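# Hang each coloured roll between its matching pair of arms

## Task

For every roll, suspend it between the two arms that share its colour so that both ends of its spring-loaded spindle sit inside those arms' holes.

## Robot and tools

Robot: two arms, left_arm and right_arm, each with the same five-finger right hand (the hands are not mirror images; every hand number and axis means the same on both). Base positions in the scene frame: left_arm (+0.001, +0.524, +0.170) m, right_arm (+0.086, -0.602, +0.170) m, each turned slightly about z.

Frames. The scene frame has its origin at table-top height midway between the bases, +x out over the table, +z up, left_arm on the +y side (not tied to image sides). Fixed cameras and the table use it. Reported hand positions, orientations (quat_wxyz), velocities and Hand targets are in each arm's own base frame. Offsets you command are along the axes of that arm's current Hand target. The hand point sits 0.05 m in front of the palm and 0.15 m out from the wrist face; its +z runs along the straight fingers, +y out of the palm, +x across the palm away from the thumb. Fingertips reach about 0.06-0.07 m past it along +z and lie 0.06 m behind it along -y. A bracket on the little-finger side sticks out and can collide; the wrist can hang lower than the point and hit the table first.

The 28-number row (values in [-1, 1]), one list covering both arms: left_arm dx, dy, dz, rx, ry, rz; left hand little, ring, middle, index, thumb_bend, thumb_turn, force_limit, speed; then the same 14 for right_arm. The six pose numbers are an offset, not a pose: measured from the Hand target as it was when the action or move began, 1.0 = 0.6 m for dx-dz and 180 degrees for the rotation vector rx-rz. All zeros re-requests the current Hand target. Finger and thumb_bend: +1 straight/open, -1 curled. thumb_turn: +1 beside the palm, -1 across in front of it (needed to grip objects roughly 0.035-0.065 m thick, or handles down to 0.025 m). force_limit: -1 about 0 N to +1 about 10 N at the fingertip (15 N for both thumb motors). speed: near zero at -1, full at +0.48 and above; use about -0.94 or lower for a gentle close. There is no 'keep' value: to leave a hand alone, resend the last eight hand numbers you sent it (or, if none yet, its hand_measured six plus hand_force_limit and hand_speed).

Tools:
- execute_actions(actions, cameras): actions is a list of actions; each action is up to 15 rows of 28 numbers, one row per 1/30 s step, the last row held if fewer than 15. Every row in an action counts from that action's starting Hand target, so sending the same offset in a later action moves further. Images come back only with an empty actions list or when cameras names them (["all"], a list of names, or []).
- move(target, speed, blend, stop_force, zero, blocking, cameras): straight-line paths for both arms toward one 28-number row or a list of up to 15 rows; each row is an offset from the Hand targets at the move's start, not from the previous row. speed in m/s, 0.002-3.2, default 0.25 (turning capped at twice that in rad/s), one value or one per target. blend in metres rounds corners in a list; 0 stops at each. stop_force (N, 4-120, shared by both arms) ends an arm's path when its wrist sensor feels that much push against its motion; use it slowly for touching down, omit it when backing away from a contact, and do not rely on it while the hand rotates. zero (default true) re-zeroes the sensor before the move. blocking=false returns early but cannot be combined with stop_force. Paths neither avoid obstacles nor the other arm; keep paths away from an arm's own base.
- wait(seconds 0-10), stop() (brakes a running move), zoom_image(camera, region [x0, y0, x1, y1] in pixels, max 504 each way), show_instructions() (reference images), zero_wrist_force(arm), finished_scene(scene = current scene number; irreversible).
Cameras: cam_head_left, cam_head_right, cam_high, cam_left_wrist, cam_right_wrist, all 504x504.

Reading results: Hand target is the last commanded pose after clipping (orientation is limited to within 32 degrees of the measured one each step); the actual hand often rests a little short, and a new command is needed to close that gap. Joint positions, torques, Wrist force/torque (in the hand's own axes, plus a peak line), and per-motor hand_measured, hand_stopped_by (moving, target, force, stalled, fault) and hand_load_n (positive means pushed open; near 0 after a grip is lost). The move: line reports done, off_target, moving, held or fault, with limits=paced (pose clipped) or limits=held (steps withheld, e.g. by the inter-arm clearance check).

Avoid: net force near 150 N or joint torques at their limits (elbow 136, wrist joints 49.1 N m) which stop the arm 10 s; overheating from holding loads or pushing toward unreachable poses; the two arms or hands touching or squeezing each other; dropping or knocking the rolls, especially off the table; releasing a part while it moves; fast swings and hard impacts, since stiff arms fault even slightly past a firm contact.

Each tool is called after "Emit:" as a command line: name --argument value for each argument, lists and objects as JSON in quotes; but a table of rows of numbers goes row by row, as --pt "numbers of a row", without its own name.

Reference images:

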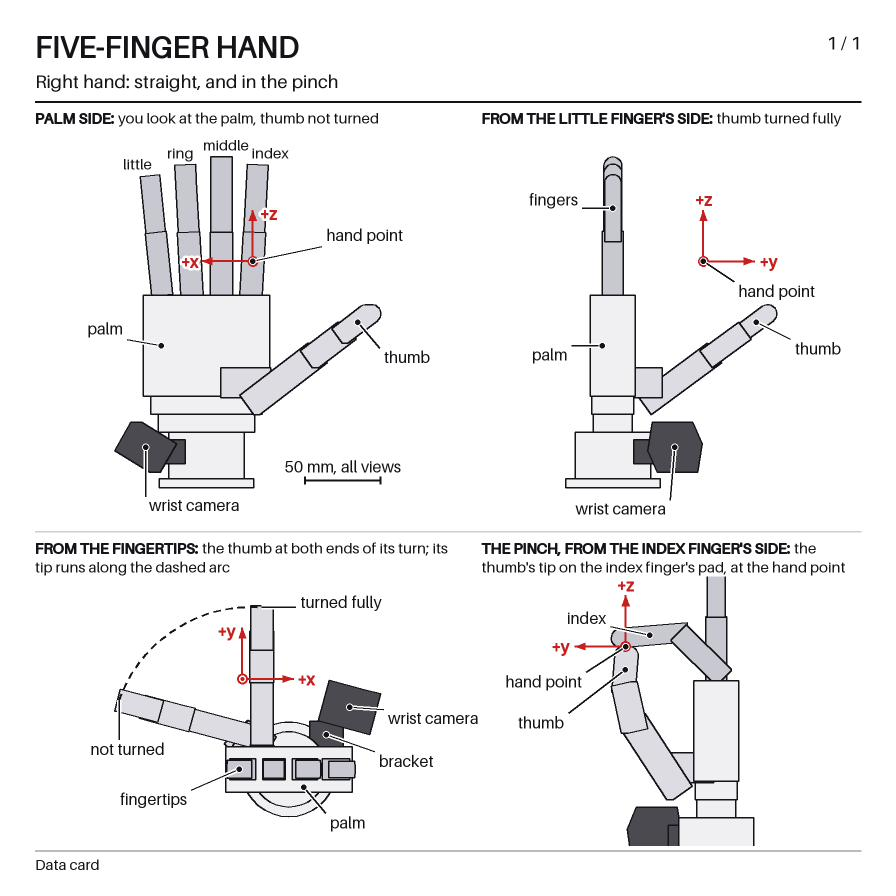

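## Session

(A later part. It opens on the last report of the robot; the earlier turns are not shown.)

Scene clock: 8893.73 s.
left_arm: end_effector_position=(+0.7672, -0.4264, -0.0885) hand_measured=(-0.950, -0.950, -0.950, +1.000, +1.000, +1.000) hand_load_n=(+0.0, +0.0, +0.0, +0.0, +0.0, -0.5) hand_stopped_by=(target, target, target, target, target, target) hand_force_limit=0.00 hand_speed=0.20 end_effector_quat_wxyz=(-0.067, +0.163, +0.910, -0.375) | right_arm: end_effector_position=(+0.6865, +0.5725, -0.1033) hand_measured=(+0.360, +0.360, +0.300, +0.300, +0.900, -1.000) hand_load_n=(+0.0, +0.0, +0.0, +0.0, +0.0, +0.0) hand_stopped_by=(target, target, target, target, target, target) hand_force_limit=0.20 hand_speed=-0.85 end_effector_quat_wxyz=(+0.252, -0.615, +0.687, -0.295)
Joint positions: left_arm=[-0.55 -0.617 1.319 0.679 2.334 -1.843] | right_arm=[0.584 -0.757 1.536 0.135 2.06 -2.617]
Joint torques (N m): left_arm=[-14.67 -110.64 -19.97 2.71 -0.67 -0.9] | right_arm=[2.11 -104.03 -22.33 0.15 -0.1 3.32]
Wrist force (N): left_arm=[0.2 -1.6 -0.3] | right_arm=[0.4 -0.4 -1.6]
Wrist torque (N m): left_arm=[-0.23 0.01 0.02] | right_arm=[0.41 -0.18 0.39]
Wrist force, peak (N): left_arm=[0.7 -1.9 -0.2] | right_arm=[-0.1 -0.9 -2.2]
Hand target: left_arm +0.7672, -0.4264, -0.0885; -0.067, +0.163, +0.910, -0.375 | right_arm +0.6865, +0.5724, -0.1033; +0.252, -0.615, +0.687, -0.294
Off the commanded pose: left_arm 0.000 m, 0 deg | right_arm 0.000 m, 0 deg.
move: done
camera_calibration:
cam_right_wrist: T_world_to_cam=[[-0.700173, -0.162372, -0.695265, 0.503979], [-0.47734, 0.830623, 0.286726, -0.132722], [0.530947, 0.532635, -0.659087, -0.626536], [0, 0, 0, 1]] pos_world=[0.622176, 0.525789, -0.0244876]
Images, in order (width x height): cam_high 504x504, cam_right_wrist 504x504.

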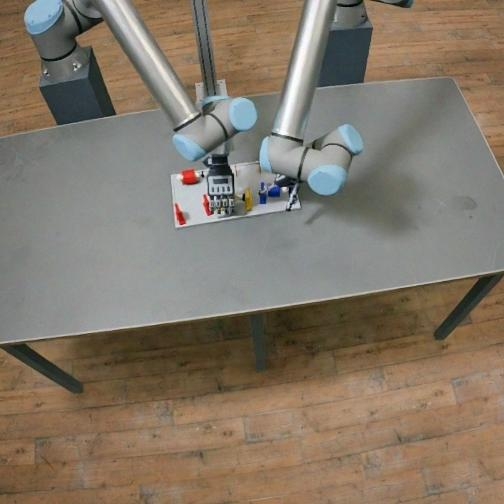

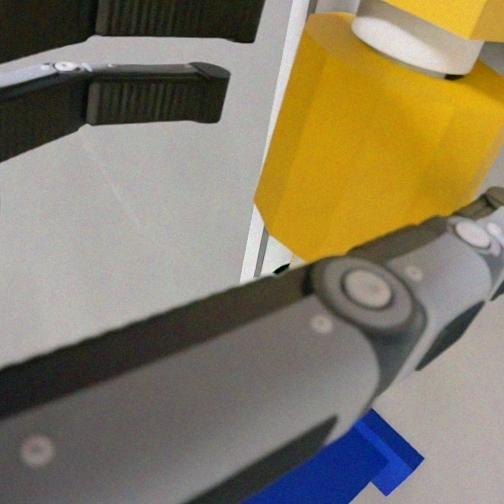

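Emit:
move --pt "0 0 0 0 0 0 -0.95 -0.95 -0.95 1 1 1 0 0.2 0 0 0 0 0 0 0.36 0.36 -0.02 -0.02 0.48 -1 -0.6 -0.9" --pt "0 0 0 0 0 0 -0.95 -0.95 -0.95 1 1 1 0 0.2 0 0 0 0 0 0 0.36 0.36 -0.17 -0.17 0.28 -1 0.2 -0.9" --pt "0 0 0 0 0 0 -0.95 -0.95 -0.95 1 1 1 0 0.2 0 0 0 0 0 0 0.36 0.36 -0.31 -0.31 -0.02 -1 0.8 -0.9" --speed 0.02 --cameras '["cam_right_wrist","cam_high"]'

Emit:
zoom_image --camera "cam_high" --region '[230, 175, 260, 205]'

Scene clock: 8902.03 s.
left_arm: end_effector_position=(+0.7672, -0.4264, -0.0885) hand_measured=(-0.950, -0.950, -0.950, +1.000, +1.000, +1.000) hand_load_n=(+0.0, +0.0, +0.0, +0.0, +0.0, +0.0) hand_stopped_by=(target, target, target, target, target, target) hand_force_limit=0.00 hand_speed=0.20 end_effector_quat_wxyz=(-0.067, +0.163, +0.910, -0.375) | right_arm: end_effector_position=(+0.6865, +0.5724, -0.1032) hand_measured=(+0.360, +0.360, -0.028, -0.088, +0.738, -1.000) hand_load_n=(+0.0, +0.0, +8.0, +12.0, +21.0, -2.5) hand_stopped_by=(target, target, force, force, force, target) hand_force_limit=0.80 hand_speed=-0.90 end_effector_quat_wxyz=(+0.252, -0.615, +0.687, -0.294)
Joint positions: left_arm=[-0.55 -0.617 1.319 0.679 2.334 -1.843] | right_arm=[0.584 -0.758 1.536 0.135 2.059 -2.616]
Joint torques (N m): left_arm=[-12.79 -109.81 -19.96 3 -0.35 -0.41] | right_arm=[-19.12 -104.18 -22.05 1.2 -1.56 3.74]
Wrist force (N): left_arm=[0.4 -1.6 -0.4] | right_arm=[-0.6 -2.8 -1.4]
Wrist torque (N m): left_arm=[-0.22 -0.02 0.04] | right_arm=[0.38 -0.12 0.28]
Wrist force, peak (N): left_arm=[0.3 -1.8 0.0] | right_arm=[-0.9 -3.1 -1.4]
Hand target: left_arm +0.7672, -0.4264, -0.0885; -0.067, +0.163, +0.910, -0.375 | right_arm +0.6865, +0.5724, -0.1033; +0.252, -0.615, +0.687, -0.294
Off the commanded pose: left_arm 0.000 m, 0 deg | right_arm 0.000 m, 0 deg.
move: done
camera_calibration:
cam_right_wrist: T_world_to_cam=[[-0.700216, -0.161869, -0.695338, 0.503669], [-0.477108, 0.83063, 0.287092, -0.132909], [0.531098, 0.532778, -0.65885, -0.626646], [0, 0, 0, 1]] pos_world=[0.622076, 0.525789, -0.0244885]
Images, in order (width x height): cam_high 504x504, cam_right_wrist 504x504.

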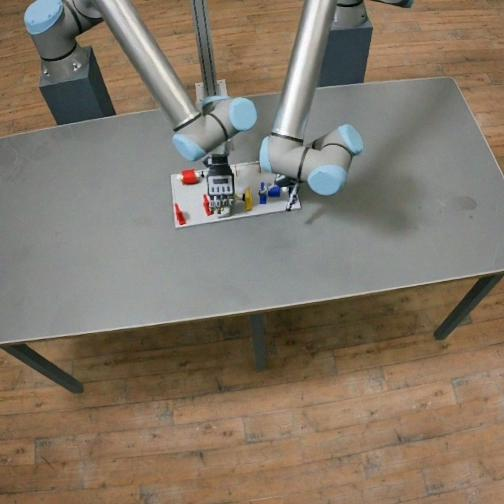

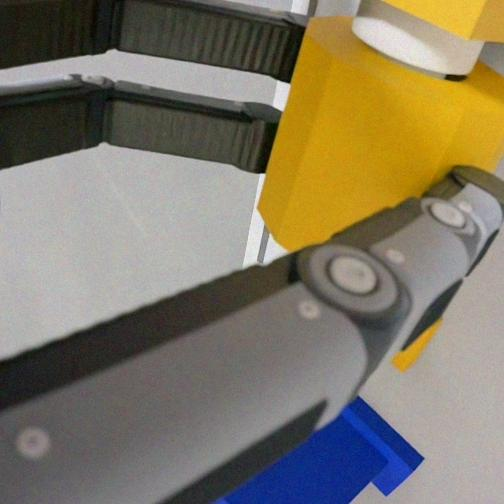

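Scaled by 16.800 from the camera's 504x504 image, which has a finer 720x720 frame.

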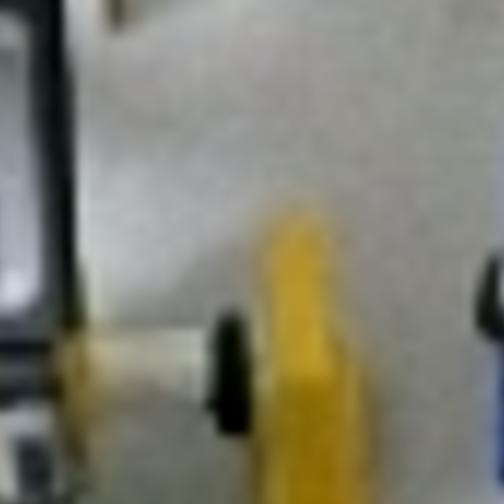

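Emit:
move --target '[0,0,0,0,0,0,-0.95,-0.95,-0.95,1,1,1,0,0.2, 0,-0.0047,-0.0047,0,-0.0117,0.0119,0.36,0.36,-0.31,-0.31,-0.02,-1,0.8,-0.9]' --speed 0.008 --cameras '["cam_high"]'

Emit:
zoom_image --camera "cam_high" --region '[230, 175, 260, 205]'

Scene clock: 8912.03 s.
left_arm: end_effector_position=(+0.7672, -0.4264, -0.0885) hand_measured=(-0.950, -0.950, -0.950, +1.000, +1.000, +1.000) hand_load_n=(+0.0, +0.0, +0.0, +0.0, +0.0, -0.5) hand_stopped_by=(target, target, target, target, target, target) hand_force_limit=0.00 hand_speed=0.20 end_effector_quat_wxyz=(-0.067, +0.163, +0.910, -0.375) | right_arm: end_effector_position=(+0.6865, +0.5725, -0.0993) hand_measured=(+0.360, +0.360, -0.028, -0.088, +0.738, -1.000) hand_load_n=(+0.0, +0.0, +9.5, +8.5, +17.0, +0.5) hand_stopped_by=(target, target, force, force, force, target) hand_force_limit=0.80 hand_speed=-0.90 end_effector_quat_wxyz=(+0.270, -0.607, +0.694, -0.278)
Joint positions: left_arm=[-0.55 -0.617 1.319 0.679 2.334 -1.843] | right_arm=[0.572 -0.777 1.565 0.1 2.02 -2.599]
Joint torques (N m): left_arm=[-13.61 -111.78 -20.83 3.15 -0.08 -0.45] | right_arm=[-12.98 -99.04 -25.09 2.27 0.06 3.05]
Wrist force (N): left_arm=[0.6 -1.7 -0.1] | right_arm=[0.8 -0.4 0.0]
Wrist torque (N m): left_arm=[-0.25 -0.05 0.05] | right_arm=[0.48 -0.06 0.03]
Wrist force, peak (N): left_arm=[0.8 -1.7 -0.5] | right_arm=[-0.3 -3.2 -1.9]
Hand target: left_arm +0.7672, -0.4264, -0.0885; -0.067, +0.163, +0.910, -0.375 | right_arm +0.6865, +0.5725, -0.0993; +0.270, -0.607, +0.693, -0.278
Off the commanded pose: left_arm 0.000 m, 0 deg | right_arm 0.000 m, 0 deg.
move: done
Images, in order (width x height): cam_high 504x504.

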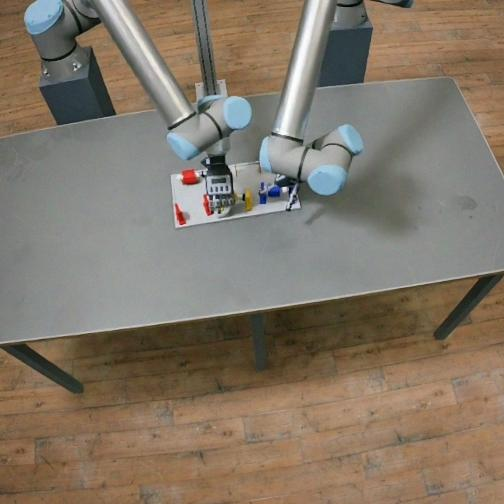

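Scaled by 16.800 from the camera's 504x504 image, which has a finer 720x720 frame.

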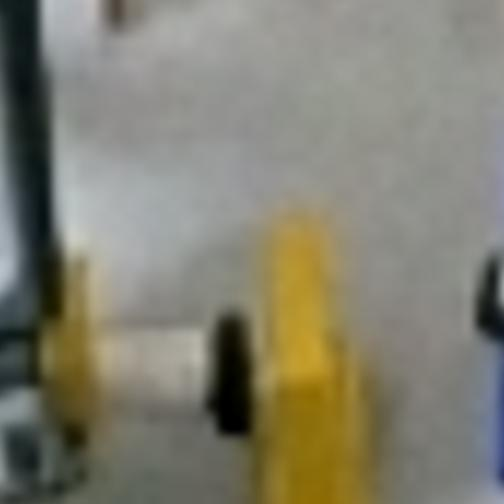

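Emit:
move --target '[0,0,0,0,0,0,-0.95,-0.95,-0.95,1,1,1,0,0.2, 0,-0.0047,-0.0047,0,-0.0117,0.0119,0.36,0.36,-0.31,-0.31,-0.02,-1,0.8,-0.9]' --speed 0.008 --cameras '["cam_high"]'

Emit:
zoom_image --camera "cam_high" --region '[230, 175, 260, 205]'

Scene clock: 8922.47 s.
left_arm: end_effector_position=(+0.7672, -0.4264, -0.0885) hand_measured=(-0.950, -0.950, -0.950, +1.000, +1.000, +1.000) hand_load_n=(+0.0, +0.0, +0.0, +0.0, +0.0, -0.5) hand_stopped_by=(target, target, target, target, target, target) hand_force_limit=0.00 hand_speed=0.20 end_effector_quat_wxyz=(-0.067, +0.163, +0.910, -0.375) | right_arm: end_effector_position=(+0.6864, +0.5723, -0.0953) hand_measured=(+0.360, +0.360, -0.028, -0.090, +0.736, -1.000) hand_load_n=(+0.0, +0.5, +6.0, +0.0, +5.0, +1.0) hand_stopped_by=(target, target, force, force, force, target) hand_force_limit=0.80 hand_speed=-0.90 end_effector_quat_wxyz=(+0.288, -0.599, +0.700, -0.262)
Joint positions: left_arm=[-0.55 -0.617 1.319 0.679 2.334 -1.843] | right_arm=[0.559 -0.795 1.593 0.065 1.981 -2.581]
Joint torques (N m): left_arm=[-13.34 -109.59 -19.82 3.02 -0.09 -0.29] | right_arm=[-12.79 -98.49 -25.6 1.92 0.2 2.97]
Wrist force (N): left_arm=[0.6 -1.7 -0.2] | right_arm=[0.4 0.4 0.0]
Wrist torque (N m): left_arm=[-0.24 -0.06 0.05] | right_arm=[0.37 -0.10 0.01]
Wrist force, peak (N): left_arm=[0.1 -2.0 -0.1] | right_arm=[1.1 -1.2 0.8]
Hand target: left_arm +0.7672, -0.4264, -0.0885; -0.067, +0.163, +0.910, -0.375 | right_arm +0.6864, +0.5723, -0.0953; +0.288, -0.599, +0.700, -0.262
Off the commanded pose: left_arm 0.000 m, 0 deg | right_arm 0.000 m, 0 deg.
move: done
Images, in order (width x height): cam_high 504x504.

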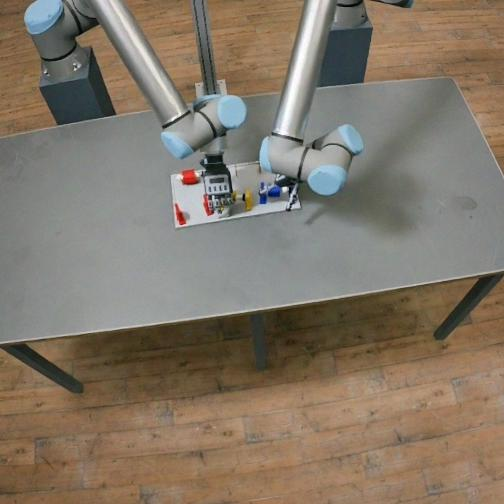

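Scaled by 16.800 from the camera's 504x504 image, which has a finer 720x720 frame.

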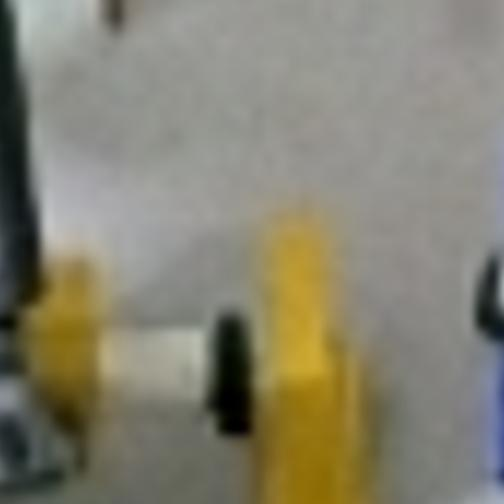

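Emit:
move --pt "0 0 0 0 0 0 -0.95 -0.95 -0.95 1 1 1 0 0.2 0 0 0 0 0 0 0.36 0.36 -0.36 -0.4 -0.09 -1 0.8 -0.9" --pt "0 0 0 0 0 0 -0.95 -0.95 -0.95 1 1 1 0 0.2 -0.0003 -0.0047 -0.0047 0 0 0 0.36 0.36 -0.36 -0.4 -0.09 -1 0.8 -0.9" --speed 0.008 --cameras '["cam_high","cam_right_wrist"]'

Emit:
zoom_image --camera "cam_high" --region '[230, 175, 260, 205]'

Scene clock: 8931.17 s.
left_arm: end_effector_position=(+0.7672, -0.4264, -0.0885) hand_measured=(-0.950, -0.950, -0.950, +1.000, +1.000, +1.000) hand_load_n=(+0.0, +0.0, +0.0, -0.5, +0.0, -0.5) hand_stopped_by=(target, target, target, target, target, target) hand_force_limit=0.00 hand_speed=0.20 end_effector_quat_wxyz=(-0.067, +0.163, +0.910, -0.375) | right_arm: end_effector_position=(+0.6863, +0.5722, -0.0912) hand_measured=(+0.360, +0.360, -0.036, -0.400, +0.708, -1.000) hand_load_n=(+0.0, +0.0, +0.0, +0.0, +0.0, +0.0) hand_stopped_by=(target, target, force, target, force, target) hand_force_limit=0.80 hand_speed=-0.90 end_effector_quat_wxyz=(+0.288, -0.599, +0.700, -0.262)
Joint positions: left_arm=[-0.55 -0.617 1.319 0.679 2.334 -1.843] | right_arm=[0.559 -0.8 1.593 0.07 1.981 -2.581]
Joint torques (N m): left_arm=[-13.21 -110.37 -20.33 3.42 -0.18 -0.28] | right_arm=[-18.84 -93.91 -20.5 2.91 -1.22 -3.29]
Wrist force (N): left_arm=[0.6 -1.5 -0.3] | right_arm=[0.0 -0.2 -1.3]
Wrist torque (N m): left_arm=[-0.20 -0.06 0.06] | right_arm=[0.36 -0.06 0.03]
Wrist force, peak (N): left_arm=[0.5 -1.9 -0.3] | right_arm=[-2.6 -8.4 0.2]
Hand target: left_arm +0.7672, -0.4264, -0.0885; -0.067, +0.163, +0.910, -0.375 | right_arm +0.6864, +0.5722, -0.0913; +0.288, -0.599, +0.700, -0.262
Off the commanded pose: left_arm 0.000 m, 0 deg | right_arm 0.000 m, 0 deg.
move: done
camera_calibration:
cam_right_wrist: T_world_to_cam=[[-0.691514, -0.0885783, -0.716912, 0.461932], [-0.481427, 0.796427, 0.365968, -0.106579], [0.538551, 0.598212, -0.593384, -0.655066], [0, 0, 0, 1]] pos_world=[0.620909, 0.517668, -0.0185363]
Images, in order (width x height): cam_high 504x504, cam_right_wrist 504x504.

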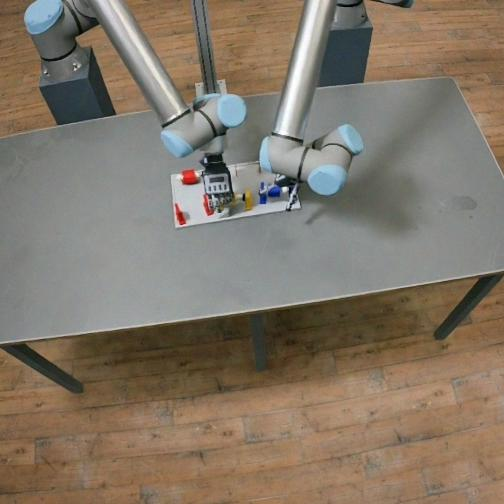

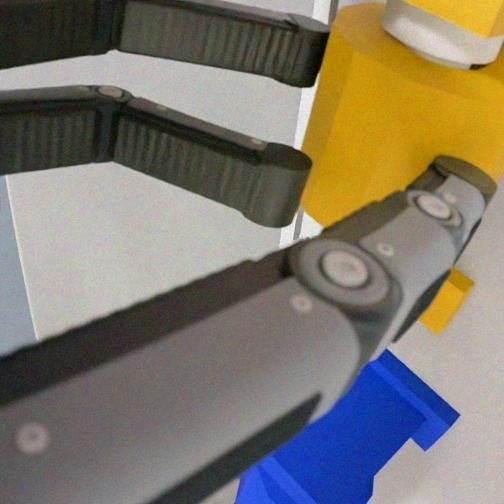

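Scaled by 16.800 from the camera's 504x504 image, which has a finer 720x720 frame.

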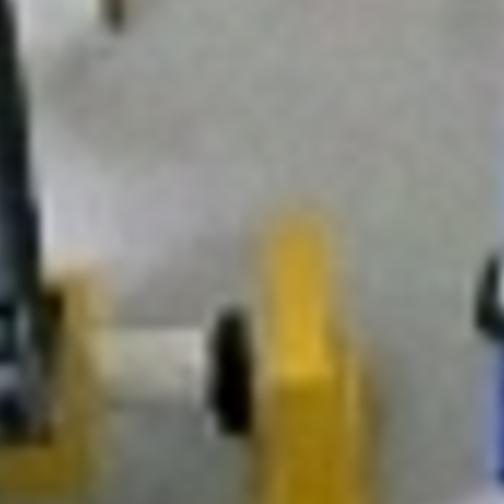

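Emit:
move --pt "0 0 0 0 0 0 -0.95 -0.95 -0.95 1 1 1 0 0.2 0 0 0 0 0 0 0.36 0.36 0.36 0.36 0.95 -1 0.2 -0.8" --pt "0 0 0 0 0 0 -0.95 -0.95 -0.95 1 1 1 0 0.2 -0.0087 -0.0709 -0.0700 0 0 0 0.36 0.36 0.36 0.36 0.95 -1 0.2 -0.8" --speed 0.05 --cameras '["cam_right_wrist"]'

Scene clock: 9014.43 s.
left_arm: end_effector_position=(+0.7672, -0.4264, -0.0885) hand_measured=(-0.950, -0.950, -0.950, +1.000, +1.000, +1.000) hand_load_n=(+0.0, +0.0, +0.0, +0.0, +0.0, -0.5) hand_stopped_by=(target, target, target, target, target, target) hand_force_limit=0.00 hand_speed=0.20 end_effector_quat_wxyz=(-0.067, +0.163, +0.910, -0.375) | right_arm: end_effector_position=(+0.6862, +0.5720, -0.0311) hand_measured=(+0.360, +0.360, +0.360, +0.360, +0.950, -1.000) hand_load_n=(+0.0, +0.0, +0.0, +0.0, +0.0, +0.0) hand_stopped_by=(target, target, target, target, target, target) hand_force_limit=0.20 hand_speed=-0.80 end_effector_quat_wxyz=(+0.288, -0.599, +0.700, -0.262) end_effector_velocity=(+0.002, +0.001, -0.002) end_effector_angular_velocity=(+0.002, -0.003, +0.000)
Joint positions: left_arm=[-0.55 -0.617 1.319 0.679 2.334 -1.843] | right_arm=[0.559 -0.867 1.582 0.147 1.981 -2.581]
Joint velocities: left_arm=[within noise] | right_arm=[0 0.003 -0.002 -0.005 0 0]
Joint torques (N m): left_arm=[-12.05 -110.05 -21 3.43 -0.09 0.02] | right_arm=[18.11 -81.82 -31.83 0.54 2.5 3.5]
Wrist force (N): left_arm=[0.2 -1.0 0.0] | right_arm=[-0.2 -0.2 -1.5]
Wrist torque (N m): left_arm=[-0.14 0.00 0.05] | right_arm=[0.36 -0.10 0.02]
Wrist force, peak (N): left_arm=[0.6 -1.9 -0.2] | right_arm=[-0.4 -0.8 -2.1]
Hand target: left_arm +0.7672, -0.4264, -0.0885; -0.067, +0.163, +0.910, -0.375 | right_arm +0.6861, +0.5721, -0.0313; +0.288, -0.599, +0.700, -0.262
Off the commanded pose: left_arm 0.000 m, 0 deg | right_arm 0.000 m, 0 deg.
move: done
camera_calibration:
cam_right_wrist: T_world_to_cam=[[-0.691476, -0.0884306, -0.716966, 0.504834], [-0.481365, 0.796442, 0.366018, -0.128511], [0.538655, 0.598215, -0.593288, -0.619299], [0, 0, 0, 1]] pos_world=[0.620809, 0.517468, 0.0415637]
Images, in order (width x height): cam_right_wrist 504x504.

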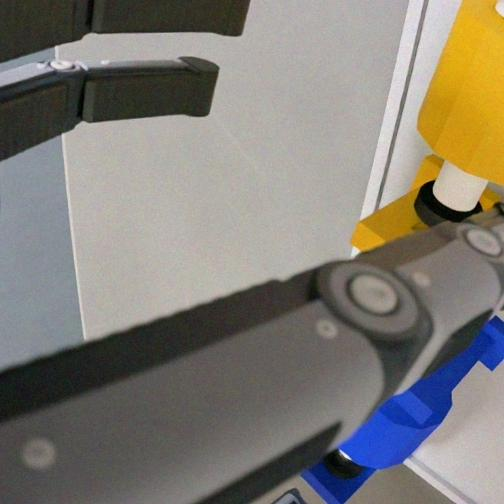

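Emit:
move --pt "0 0 0 0 0 0 -0.95 -0.95 -0.95 1 1 1 0 0.2 -0.0289 0.1615 -0.1624 0 0.0195 -0.0198 0.36 0.36 0.36 0.36 0.95 -1 0.2 -0.8" --pt "0 0 0 0 0 0 -0.95 -0.95 -0.95 1 1 1 0 0.2 -0.0289 0.1615 -0.1624 0 0.0195 -0.0198 -0.7 -0.7 -0.7 1 1 1 0.2 0.2" --speed 0.08 --cameras '["cam_right_wrist","cam_high","cam_head_left"]'

Emit:
zoom_image --camera "cam_right_wrist" --region '[254, 0, 504, 250]'

Emit:
zoom_image --camera "cam_head_left" --region '[240, 320, 320, 400]'

Scene clock: 9025.97 s.
left_arm: end_effector_position=(+0.7672, -0.4264, -0.0885) hand_measured=(-0.950, -0.950, -0.950, +1.000, +1.000, +1.000) hand_load_n=(+0.0, +0.0, +0.0, +0.0, +0.0, -0.5) hand_stopped_by=(target, target, target, target, target, target) hand_force_limit=0.00 hand_speed=0.20 end_effector_quat_wxyz=(-0.067, +0.163, +0.910, -0.375) | right_arm: end_effector_position=(+0.5516, +0.6053, -0.0309) hand_measured=(-0.700, -0.700, -0.700, +1.000, +1.000, +1.000) hand_load_n=(+0.0, +0.0, +0.0, +0.0, +0.0, -0.5) hand_stopped_by=(target, target, target, target, target, target) hand_force_limit=0.20 hand_speed=0.20 end_effector_quat_wxyz=(+0.258, -0.612, +0.689, -0.289)
Joint positions: left_arm=[-0.55 -0.617 1.319 0.679 2.334 -1.843] | right_arm=[0.73 -0.903 1.668 0.21 2.135 -2.471]
Joint torques (N m): left_arm=[-12.42 -110.46 -20.85 3.69 0.02 0.04] | right_arm=[-19.28 -76.5 -39 1.16 -1.24 -3.25]
Wrist force (N): left_arm=[0.1 -1.5 0.3] | right_arm=[0.3 -0.1 -2.0]
Wrist torque (N m): left_arm=[-0.24 -0.01 0.02] | right_arm=[0.46 -0.07 0.09]
Wrist force, peak (N): left_arm=[0.7 -2.0 -0.3] | right_arm=[-0.1 0.6 -2.6]
Hand target: left_arm +0.7672, -0.4264, -0.0885; -0.067, +0.163, +0.910, -0.375 | right_arm +0.5516, +0.6053, -0.0309; +0.258, -0.612, +0.689, -0.289
Off the commanded pose: left_arm 0.000 m, 0 deg | right_arm 0.000 m, 0 deg.
move: done
camera_calibration:
cam_right_wrist: T_world_to_cam=[[-0.698758, -0.149728, -0.699513, 0.456597], [-0.47773, 0.825507, 0.300519, -0.24148], [0.532457, 0.544169, -0.648359, -0.532235], [0, 0, 0, 1]] pos_world=[0.487081, 0.557335, 0.0468849]
Images, in order (width x height): cam_head_left 504x504, cam_high 504x504, cam_right_wrist 504x504.

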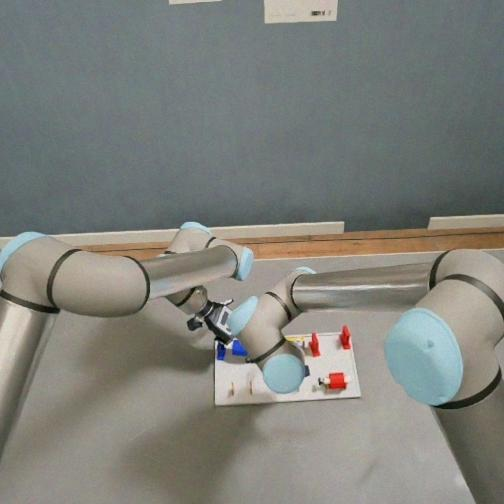

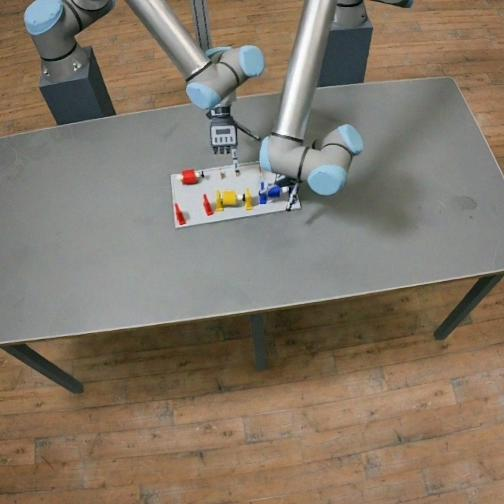

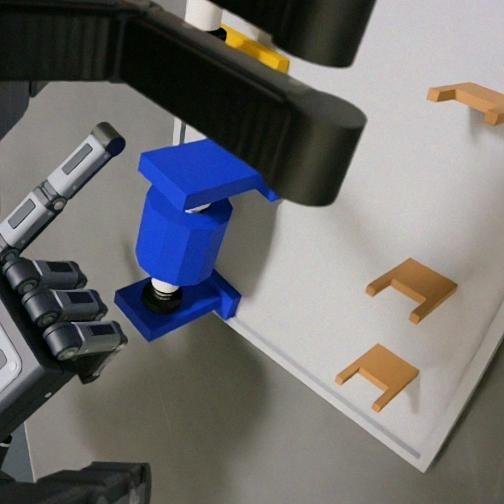

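Scaled by 2.016 from the camera's 504x504 image, which has a finer 720x720 frame.

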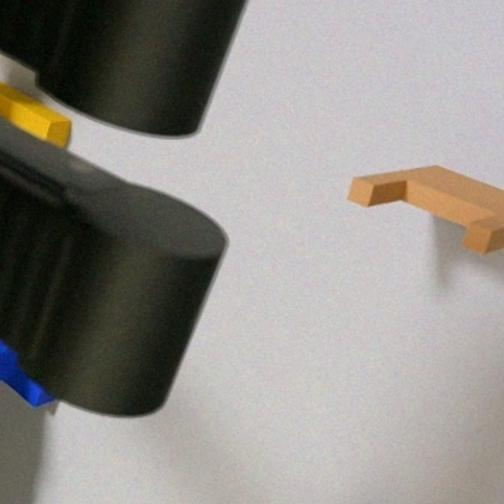

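Scaled by 6.300 from the camera's 504x504 image, which has a finer 720x720 frame.

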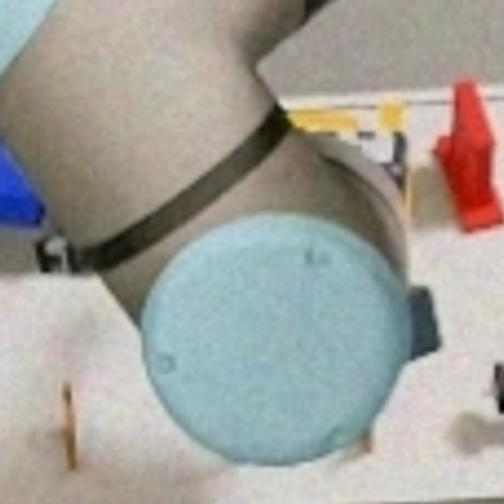

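Emit:
move --target '[0,0,0,0,0,0,-0.95,-0.95,-0.95,1,1,1,0,0.2, 0,0.1268,0.1252,0,0,0,-0.7,-0.7,-0.7,1,1,1,0.2,0.2]' --speed 0.05 --stop_force 6 --cameras '["cam_high","cam_right_wrist"]'

Emit:
zoom_image --camera "cam_high" --region '[200, 150, 270, 220]'

Scene clock: 9035.07 s.
left_arm: end_effector_position=(+0.7672, -0.4264, -0.0885) hand_measured=(-0.950, -0.950, -0.950, +1.000, +1.000, +1.000) hand_load_n=(+0.0, +0.0, +0.5, +0.0, +0.0, -0.5) hand_stopped_by=(target, target, target, target, target, target) hand_force_limit=0.00 hand_speed=0.20 end_effector_quat_wxyz=(-0.067, +0.163, +0.910, -0.375) | right_arm: end_effector_position=(+0.5521, +0.6055, -0.1382) hand_measured=(-0.700, -0.700, -0.700, +1.000, +1.000, +1.000) hand_load_n=(-5.0, +0.0, +0.0, +0.0, +0.0, -0.5) hand_stopped_by=(target, target, target, target, target, target) hand_force_limit=0.20 hand_speed=0.20 end_effector_quat_wxyz=(+0.258, -0.612, +0.689, -0.289)
Joint positions: left_arm=[-0.55 -0.617 1.319 0.679 2.334 -1.843] | right_arm=[0.73 -0.772 1.676 0.07 2.135 -2.471]
Joint torques (N m): left_arm=[-11.39 -109.42 -21.36 3.95 -0.02 0.05] | right_arm=[-19.19 -94.09 -25.6 3.23 -1.45 -2.62]
Wrist force (N): left_arm=[0.0 -1.7 -0.3] | right_arm=[1.2 -4.3 -6.2]
Wrist torque (N m): left_arm=[-0.24 0.03 0.02] | right_arm=[0.33 0.22 -0.04]
Wrist force, peak (N): left_arm=[0.7 -1.9 0.0] | right_arm=[1.6 -4.9 -6.3]
Hand target: left_arm +0.7672, -0.4264, -0.0885; -0.067, +0.163, +0.910, -0.375 | right_arm +0.5521, +0.6055, -0.1382; +0.258, -0.612, +0.689, -0.289
Off the commanded pose: left_arm 0.000 m, 0 deg | right_arm 0.000 m, 0 deg.
move: contact (right_arm)
camera_calibration:
cam_right_wrist: T_world_to_cam=[[-0.698758, -0.149728, -0.699513, 0.381918], [-0.47773, 0.825507, 0.300519, -0.209161], [0.532457, 0.544169, -0.648359, -0.60218], [0, 0, 0, 1]] pos_world=[0.487581, 0.557535, -0.0604151]
Images, in order (width x height): cam_high 504x504, cam_right_wrist 504x504.

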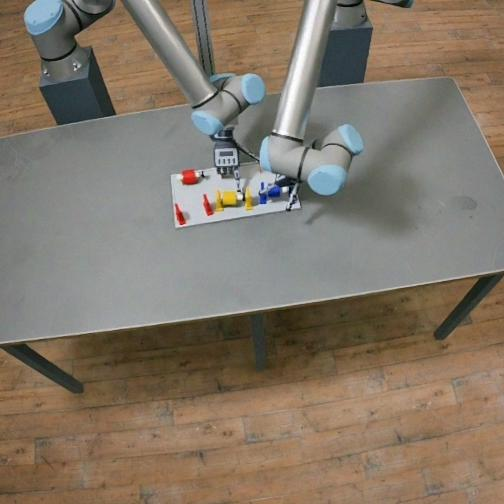

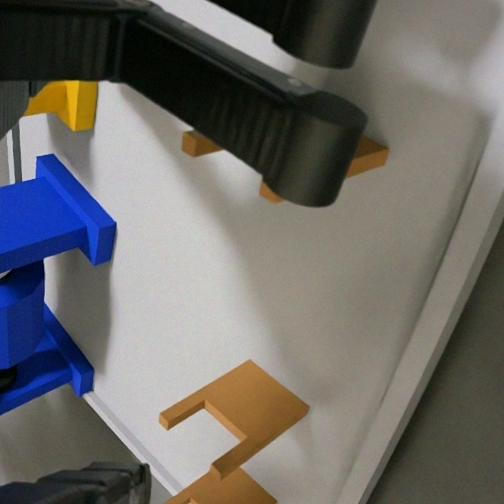

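Scaled by 7.200 from the camera's 504x504 image, which has a finer 720x720 frame.

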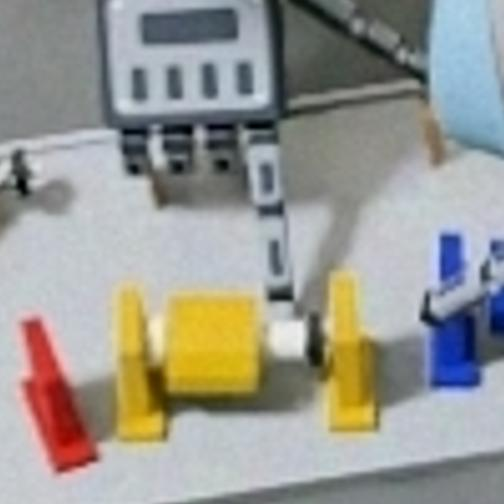

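Emit:
move --pt "0 0 0 0 0 0 -0.95 -0.95 -0.95 1 1 1 0 0.2 0 -0.0071 -0.0070 0 0 0 -0.7 -0.7 -0.7 1 1 1 0.2 0.2" --pt "0 0 0 0 0 0 -0.95 -0.95 -0.95 1 1 1 0 0.2 0 -0.0247 0.0108 0 0 0 -0.7 -0.7 -0.7 1 1 1 0.2 0.2" --pt "0 0 0 0 0 0 -0.95 -0.95 -0.95 1 1 1 0 0.2 0 -0.0176 0.0178 0 0 0 -0.7 -0.7 -0.7 1 1 1 0.2 0.2" --speed 0.03 --cameras '["cam_high","cam_right_wrist"]'

Emit:
zoom_image --camera "cam_high" --region '[200, 150, 270, 220]'

Scene clock: 9047.00 s.
left_arm: end_effector_position=(+0.7672, -0.4264, -0.0885) hand_measured=(-0.950, -0.950, -0.950, +1.000, +1.000, +1.000) hand_load_n=(+0.5, +0.0, +0.0, +0.0, +0.0, -0.5) hand_stopped_by=(target, target, target, target, target, target) hand_force_limit=0.00 hand_speed=0.20 end_effector_quat_wxyz=(-0.067, +0.163, +0.910, -0.375) | right_arm: end_effector_position=(+0.5670, +0.6037, -0.1383) hand_measured=(-0.700, -0.700, -0.700, +1.000, +1.000, +1.000) hand_load_n=(-5.5, +0.0, +0.0, +0.0, -0.5, +0.0) hand_stopped_by=(target, target, target, target, target, target) hand_force_limit=0.20 hand_speed=0.20 end_effector_quat_wxyz=(+0.258, -0.612, +0.689, -0.289)
Joint positions: left_arm=[-0.55 -0.617 1.319 0.679 2.334 -1.843] | right_arm=[0.713 -0.766 1.661 0.071 2.126 -2.487]
Joint torques (N m): left_arm=[-9.27 -110.66 -20.82 4.2 -0.17 0.39] | right_arm=[22.15 -97.45 -29.75 4.39 2.86 4.17]
Wrist force (N): left_arm=[0.4 -1.3 -0.1] | right_arm=[2.1 -6.9 -6.5]
Wrist torque (N m): left_arm=[-0.19 -0.03 0.05] | right_arm=[0.31 0.18 -0.12]
Wrist force, peak (N): left_arm=[0.5 -1.9 0.3] | right_arm=[1.5 -9.4 -7.2]
Hand target: left_arm +0.7672, -0.4264, -0.0885; -0.067, +0.163, +0.910, -0.375 | right_arm +0.5670, +0.6037, -0.1382; +0.258, -0.612, +0.689, -0.289
Off the commanded pose: left_arm 0.000 m, 0 deg | right_arm 0.000 m, 0 deg.
move: done
camera_calibration:
cam_right_wrist: T_world_to_cam=[[-0.698844, -0.149704, -0.699433, 0.392009], [-0.47761, 0.825582, 0.300504, -0.200547], [0.532452, 0.544062, -0.648453, -0.609088], [0, 0, 0, 1]] pos_world=[0.50248, 0.555634, -0.0605153]
Images, in order (width x height): cam_high 504x504, cam_right_wrist 504x504.

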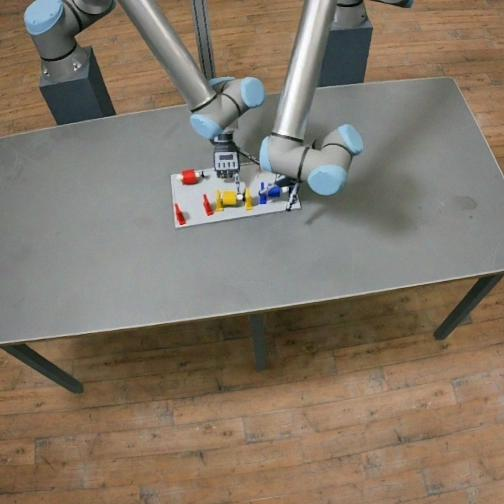

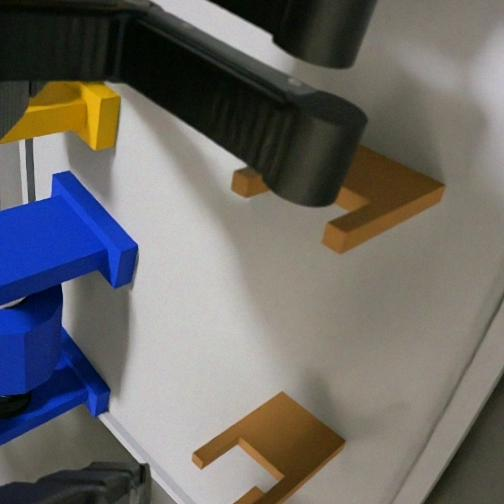

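Scaled by 7.200 from the camera's 504x504 image, which has a finer 720x720 frame.

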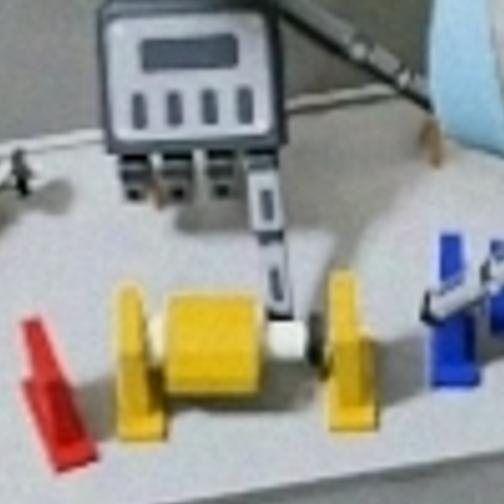

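Emit:
execute_actions --actions '[]'

Scene clock: 9083.13 s.
left_arm: end_effector_position=(+0.7672, -0.4264, -0.0885) hand_measured=(-0.950, -0.950, -0.950, +1.000, +1.000, +1.000) hand_load_n=(-0.5, +0.0, +0.5, +0.0, +0.0, +0.0) hand_stopped_by=(target, target, target, target, target, target) hand_force_limit=0.00 hand_speed=0.20 end_effector_quat_wxyz=(-0.067, +0.163, +0.910, -0.375) | right_arm: end_effector_position=(+0.5670, +0.6037, -0.1382) hand_measured=(-0.700, -0.700, -0.700, +1.000, +1.000, +1.000) hand_load_n=(-4.0, +0.0, +0.0, +0.0, +0.0, +0.0) hand_stopped_by=(target, target, target, target, target, target) hand_force_limit=0.20 hand_speed=0.20 end_effector_quat_wxyz=(+0.258, -0.612, +0.689, -0.289)
Joint positions: left_arm=[-0.55 -0.617 1.319 0.679 2.334 -1.843] | right_arm=[0.714 -0.766 1.661 0.071 2.126 -2.487]
Joint velocities: within noise
Joint torques (N m): left_arm=[-10.04 -109.48 -21.07 4.23 0.12 0.42] | right_arm=[21.03 -98.3 -34 3.8 3.32 3.88]
Wrist force (N): left_arm=[0.2 -1.4 -0.3] | right_arm=[2.4 -5.1 -5.4]
Wrist torque (N m): left_arm=[-0.18 0.01 0.03] | right_arm=[0.35 0.05 0.00]
Wrist force, peak (N): left_arm=[0.3 -1.9 -0.4] | right_arm=[2.0 -6.7 -6.0]
Hand target: left_arm +0.7672, -0.4264, -0.0885; -0.067, +0.163, +0.910, -0.375 | right_arm +0.5670, +0.6037, -0.1382; +0.258, -0.612, +0.689, -0.289
Off the commanded pose: left_arm 0.000 m, 0 deg | right_arm 0.000 m, 0 deg.
camera_calibration:
cam_left_wrist: T_world_to_cam=[[-0.00540515, 0.720224, -0.69372, 0.247196], [0.936763, 0.246402, 0.248518, -0.598842], [0.349923, -0.648508, -0.676011, -0.48782], [0, 0, 0, 1]] pos_world=[0.733009, -0.346836, -0.00946443]
cam_right_wrist: T_world_to_cam=[[-0.698866, -0.149745, -0.699401, 0.392131], [-0.47769, 0.825509, 0.300579, -0.200574], [0.532352, 0.544161, -0.648452, -0.609082], [0, 0, 0, 1]] pos_world=[0.502481, 0.555735, -0.0604156]

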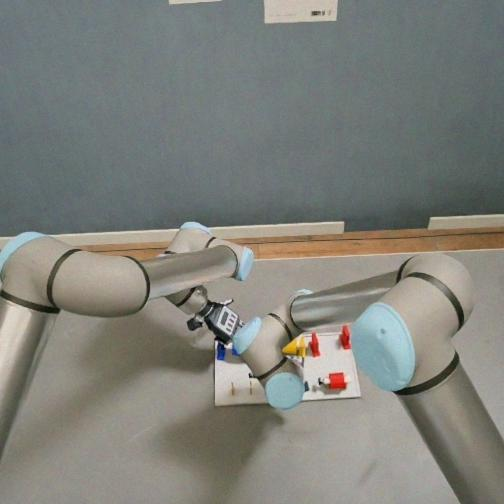

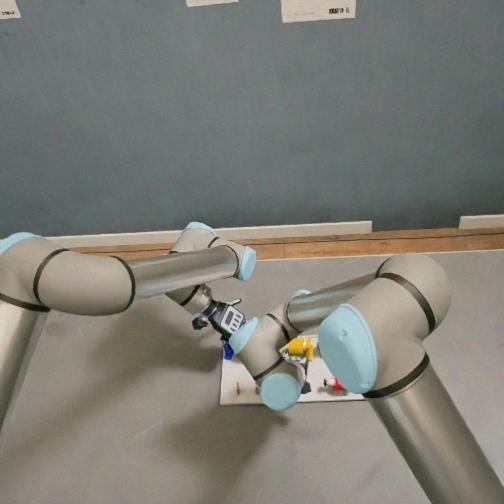

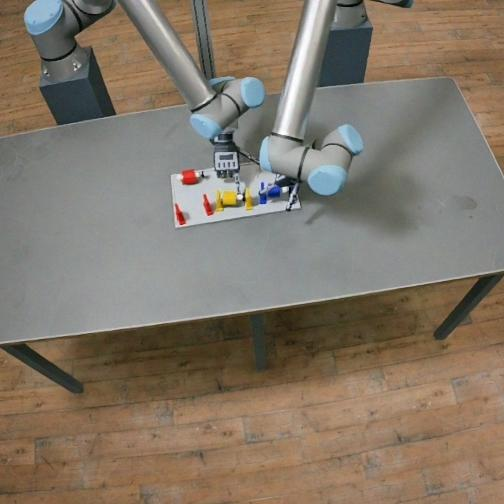

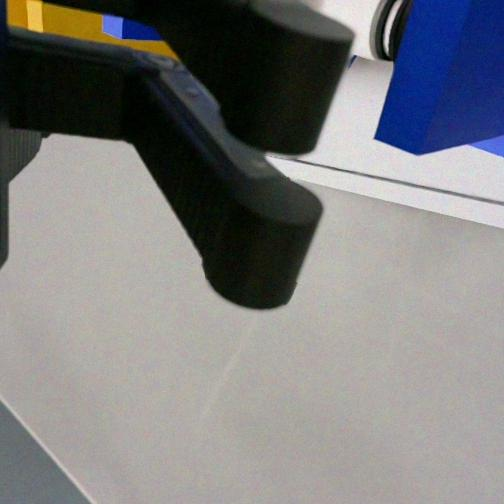

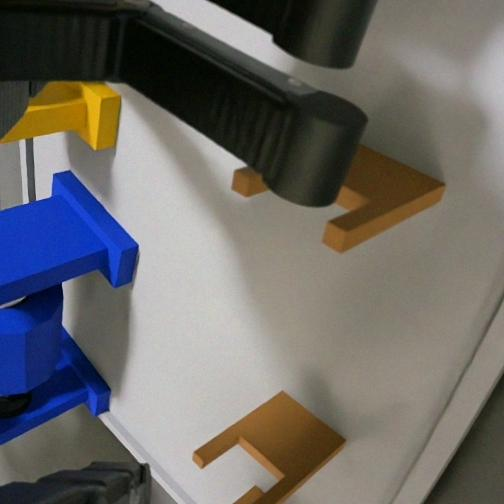

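Emit:
zoom_image --camera "cam_high" --region '[165, 150, 305, 230]'

Emit:
zoom_image --camera "cam_right_wrist" --region '[0, 0, 504, 504]'

Scaled by 3.600 from the camera's 504x504 image, which has a finer 720x720 frame.

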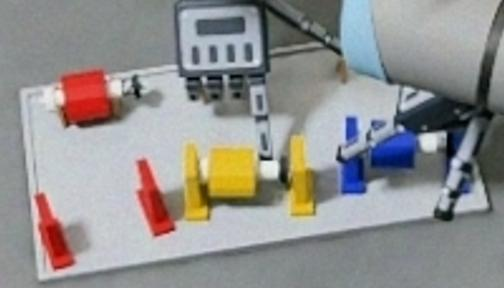

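Scaled by 1.000.

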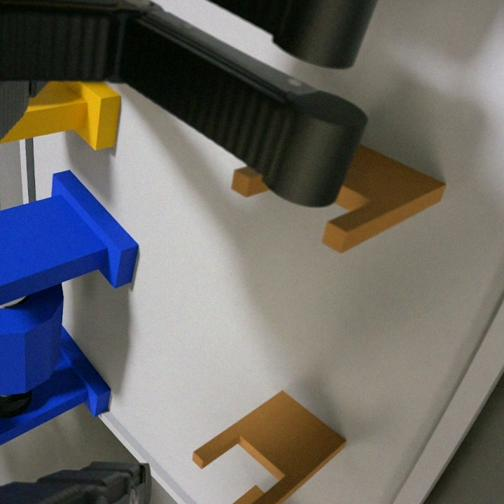

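Emit:
move --pt "0 0 0 0 0 0 -0.95 -0.95 -0.95 1 1 1 0 0.2 0 -0.00711 -0.00702 0 0 0 -0.7 -0.7 -0.7 1 1 1 0.2 0.2" --pt "0 0 0 0 0 0 -0.95 -0.95 -0.95 1 1 1 0 0.2 0 -0.02117 0.00722 0 0 0 -0.7 -0.7 -0.7 1 1 1 0.2 0.2" --speed 0.03

Scene clock: 9108.53 s.
left_arm: end_effector_position=(+0.7672, -0.4264, -0.0885) hand_measured=(-0.950, -0.950, -0.950, +1.000, +1.000, +1.000) hand_load_n=(+0.0, +0.0, +0.0, +0.0, +0.0, +0.0) hand_stopped_by=(target, target, target, target, target, target) hand_force_limit=0.00 hand_speed=0.20 end_effector_quat_wxyz=(-0.067, +0.163, +0.910, -0.375) | right_arm: end_effector_position=(+0.5791, +0.6023, -0.1321) hand_measured=(-0.700, -0.700, -0.700, +1.000, +1.000, +1.000) hand_load_n=(+0.0, +0.0, +0.0, -4.5, +0.0, -0.5) hand_stopped_by=(target, target, target, target, target, target) hand_force_limit=0.20 hand_speed=0.20 end_effector_quat_wxyz=(+0.258, -0.612, +0.689, -0.289)
Joint positions: left_arm=[-0.55 -0.617 1.319 0.679 2.334 -1.843] | right_arm=[0.701 -0.769 1.649 0.08 2.118 -2.499]
Joint torques (N m): left_arm=[-9.8 -108.71 -21.3 4.33 0.07 0.52] | right_arm=[18.25 -97.15 -20.67 2.77 2.66 2.94]
Wrist force (N): left_arm=[0.1 -1.6 -0.1] | right_arm=[0.4 2.9 -3.4]
Wrist torque (N m): left_arm=[-0.23 0.02 0.03] | right_arm=[0.28 -0.04 0.27]
Wrist force, peak (N): left_arm=[0.5 -1.8 -0.3] | right_arm=[1.9 -5.5 -5.7]
Hand target: left_arm +0.7672, -0.4264, -0.0885; -0.067, +0.163, +0.910, -0.375 | right_arm +0.5789, +0.6023, -0.1321; +0.258, -0.612, +0.689, -0.289
Off the commanded pose: left_arm 0.000 m, 0 deg | right_arm 0.000 m, 0 deg.
move: done

Emit:
move --target '[0,0,0,0,0,0,-0.95,-0.95,-0.95,1,1,1,0,0.2,0,-0.00667,0,0,0,0,-0.7,-0.7,-0.7,1,1,1,0.2,0.2]' --speed 0.012 --stop_force 10 --cameras '["cam_high","cam_head_left","cam_left_wrist"]'

Emit:
zoom_image --camera "cam_high" --region '[200, 170, 280, 230]'

Scene clock: 9124.43 s.
left_arm: end_effector_position=(+0.7672, -0.4264, -0.0885) hand_measured=(-0.950, -0.950, -0.950, +1.000, +1.000, +1.000) hand_load_n=(+0.0, +0.0, +0.0, +0.0, +0.0, +0.0) hand_stopped_by=(target, target, target, target, target, target) hand_force_limit=0.00 hand_speed=0.20 end_effector_quat_wxyz=(-0.067, +0.163, +0.910, -0.375) | right_arm: end_effector_position=(+0.5818, +0.6020, -0.1292) hand_measured=(-0.700, -0.700, -0.700, +1.000, +1.000, +1.000) hand_load_n=(+0.0, +0.0, +0.0, -5.5, +0.0, +0.0) hand_stopped_by=(target, target, target, target, target, target) hand_force_limit=0.20 hand_speed=0.20 end_effector_quat_wxyz=(+0.258, -0.612, +0.689, -0.289)
Joint positions: left_arm=[-0.55 -0.617 1.319 0.679 2.334 -1.843] | right_arm=[0.698 -0.772 1.646 0.084 2.117 -2.502]
Joint torques (N m): left_arm=[-9.89 -107.22 -20.74 4.6 -0.2 0.89] | right_arm=[-16.94 -92.35 -26.79 1.49 2.21 0.3]
Wrist force (N): left_arm=[0.3 -1.3 -0.2] | right_arm=[-1.6 4.0 -3.7]
Wrist torque (N m): left_arm=[-0.17 -0.02 0.04] | right_arm=[0.29 -0.09 0.17]
Wrist force, peak (N): left_arm=[0.3 -1.8 -0.4] | right_arm=[-1.2 4.3 -3.9]
Hand target: left_arm +0.7672, -0.4264, -0.0885; -0.067, +0.163, +0.910, -0.375 | right_arm +0.5817, +0.6020, -0.1293; +0.258, -0.612, +0.689, -0.289
Off the commanded pose: left_arm 0.000 m, 0 deg | right_arm 0.000 m, 0 deg.
move: done
camera_calibration:
cam_left_wrist: T_world_to_cam=[[-0.00540515, 0.720224, -0.69372, 0.247196], [0.936763, 0.246402, 0.248518, -0.598842], [0.349923, -0.648508, -0.676011, -0.48782], [0, 0, 0, 1]] pos_world=[0.733009, -0.346836, -0.00946443]
Images, in order (width x height): cam_head_left 504x504, cam_high 504x504, cam_left_wrist 504x504.

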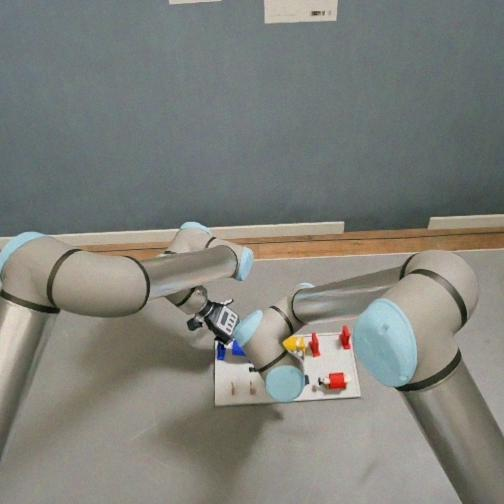

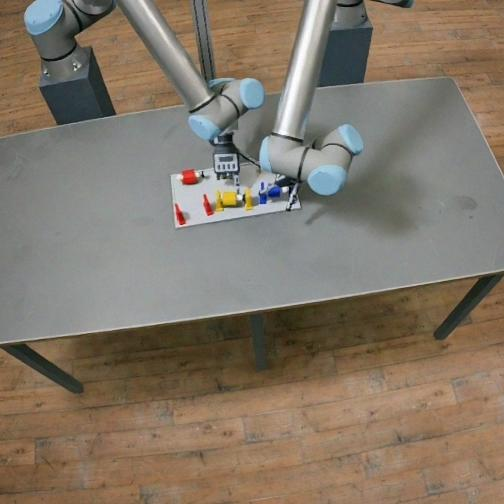

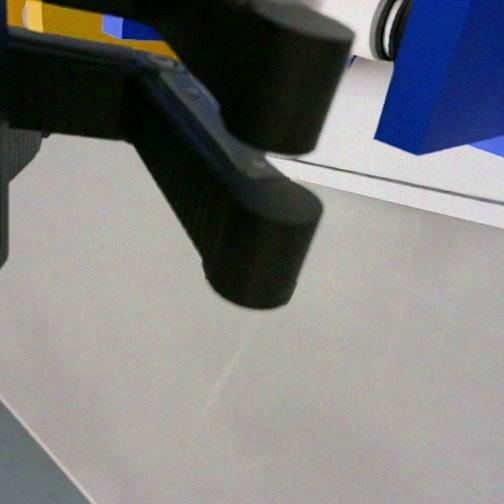

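Scaled by 6.300 from the camera's 504x504 image, which has a finer 720x720 frame.

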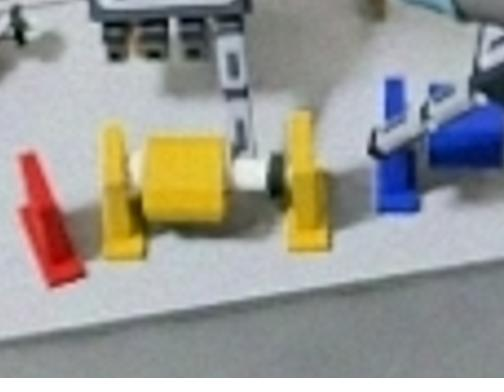

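Emit:
move --target '[0,0,0,0,0,0,-0.95,-0.95,-0.95,1,1,1,0,0.2,0,-0.00667,0,0,0,0,-0.7,-0.7,-0.7,1,1,1,0.2,0.2]' --speed 0.012 --stop_force 12 --zero false --cameras '["cam_high"]'

Emit:
zoom_image --camera "cam_high" --region '[200, 170, 280, 230]'

Scene clock: 9136.50 s.
left_arm: end_effector_position=(+0.7672, -0.4264, -0.0885) hand_measured=(-0.950, -0.950, -0.950, +1.000, +1.000, +1.000) hand_load_n=(+0.0, +0.0, +0.0, +0.0, +0.0, -0.5) hand_stopped_by=(target, target, target, target, target, target) hand_force_limit=0.00 hand_speed=0.20 end_effector_quat_wxyz=(-0.067, +0.163, +0.910, -0.375) | right_arm: end_effector_position=(+0.5845, +0.6017, -0.1264) hand_measured=(-0.700, -0.700, -0.700, +1.000, +1.000, +1.000) hand_load_n=(+0.0, +0.5, +0.0, -10.5, +0.0, +0.0) hand_stopped_by=(target, target, target, target, target, target) hand_force_limit=0.20 hand_speed=0.20 end_effector_quat_wxyz=(+0.258, -0.612, +0.689, -0.289)
Joint positions: left_arm=[-0.55 -0.617 1.319 0.679 2.334 -1.843] | right_arm=[0.695 -0.774 1.643 0.088 2.115 -2.505]
Joint torques (N m): left_arm=[-8.1 -109.48 -21.18 4.5 -0.16 0.95] | right_arm=[-17.42 -99.3 -31.29 0.3 3.65 0.17]
Wrist force (N): left_arm=[0.3 -0.9 -0.2] | right_arm=[-2.9 7.0 -4.1]
Wrist torque (N m): left_arm=[-0.12 -0.02 0.06] | right_arm=[0.08 -0.24 0.10]
Wrist force, peak (N): left_arm=[0.2 -1.9 -0.3] | right_arm=[-3.1 7.6 -4.3]
Hand target: left_arm +0.7672, -0.4264, -0.0885; -0.067, +0.163, +0.910, -0.375 | right_arm +0.5845, +0.6017, -0.1264; +0.258, -0.612, +0.689, -0.289
Off the commanded pose: left_arm 0.000 m, 0 deg | right_arm 0.000 m, 0 deg.
move: done
Images, in order (width x height): cam_high 504x504.

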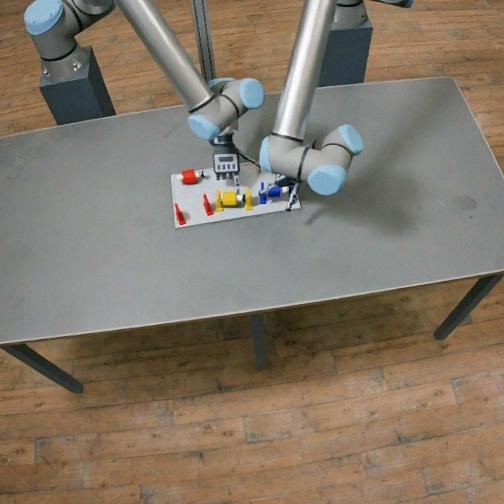

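Scaled by 6.300 from the camera's 504x504 image, which has a finer 720x720 frame.

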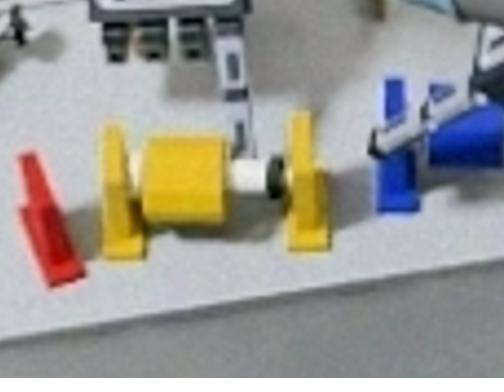

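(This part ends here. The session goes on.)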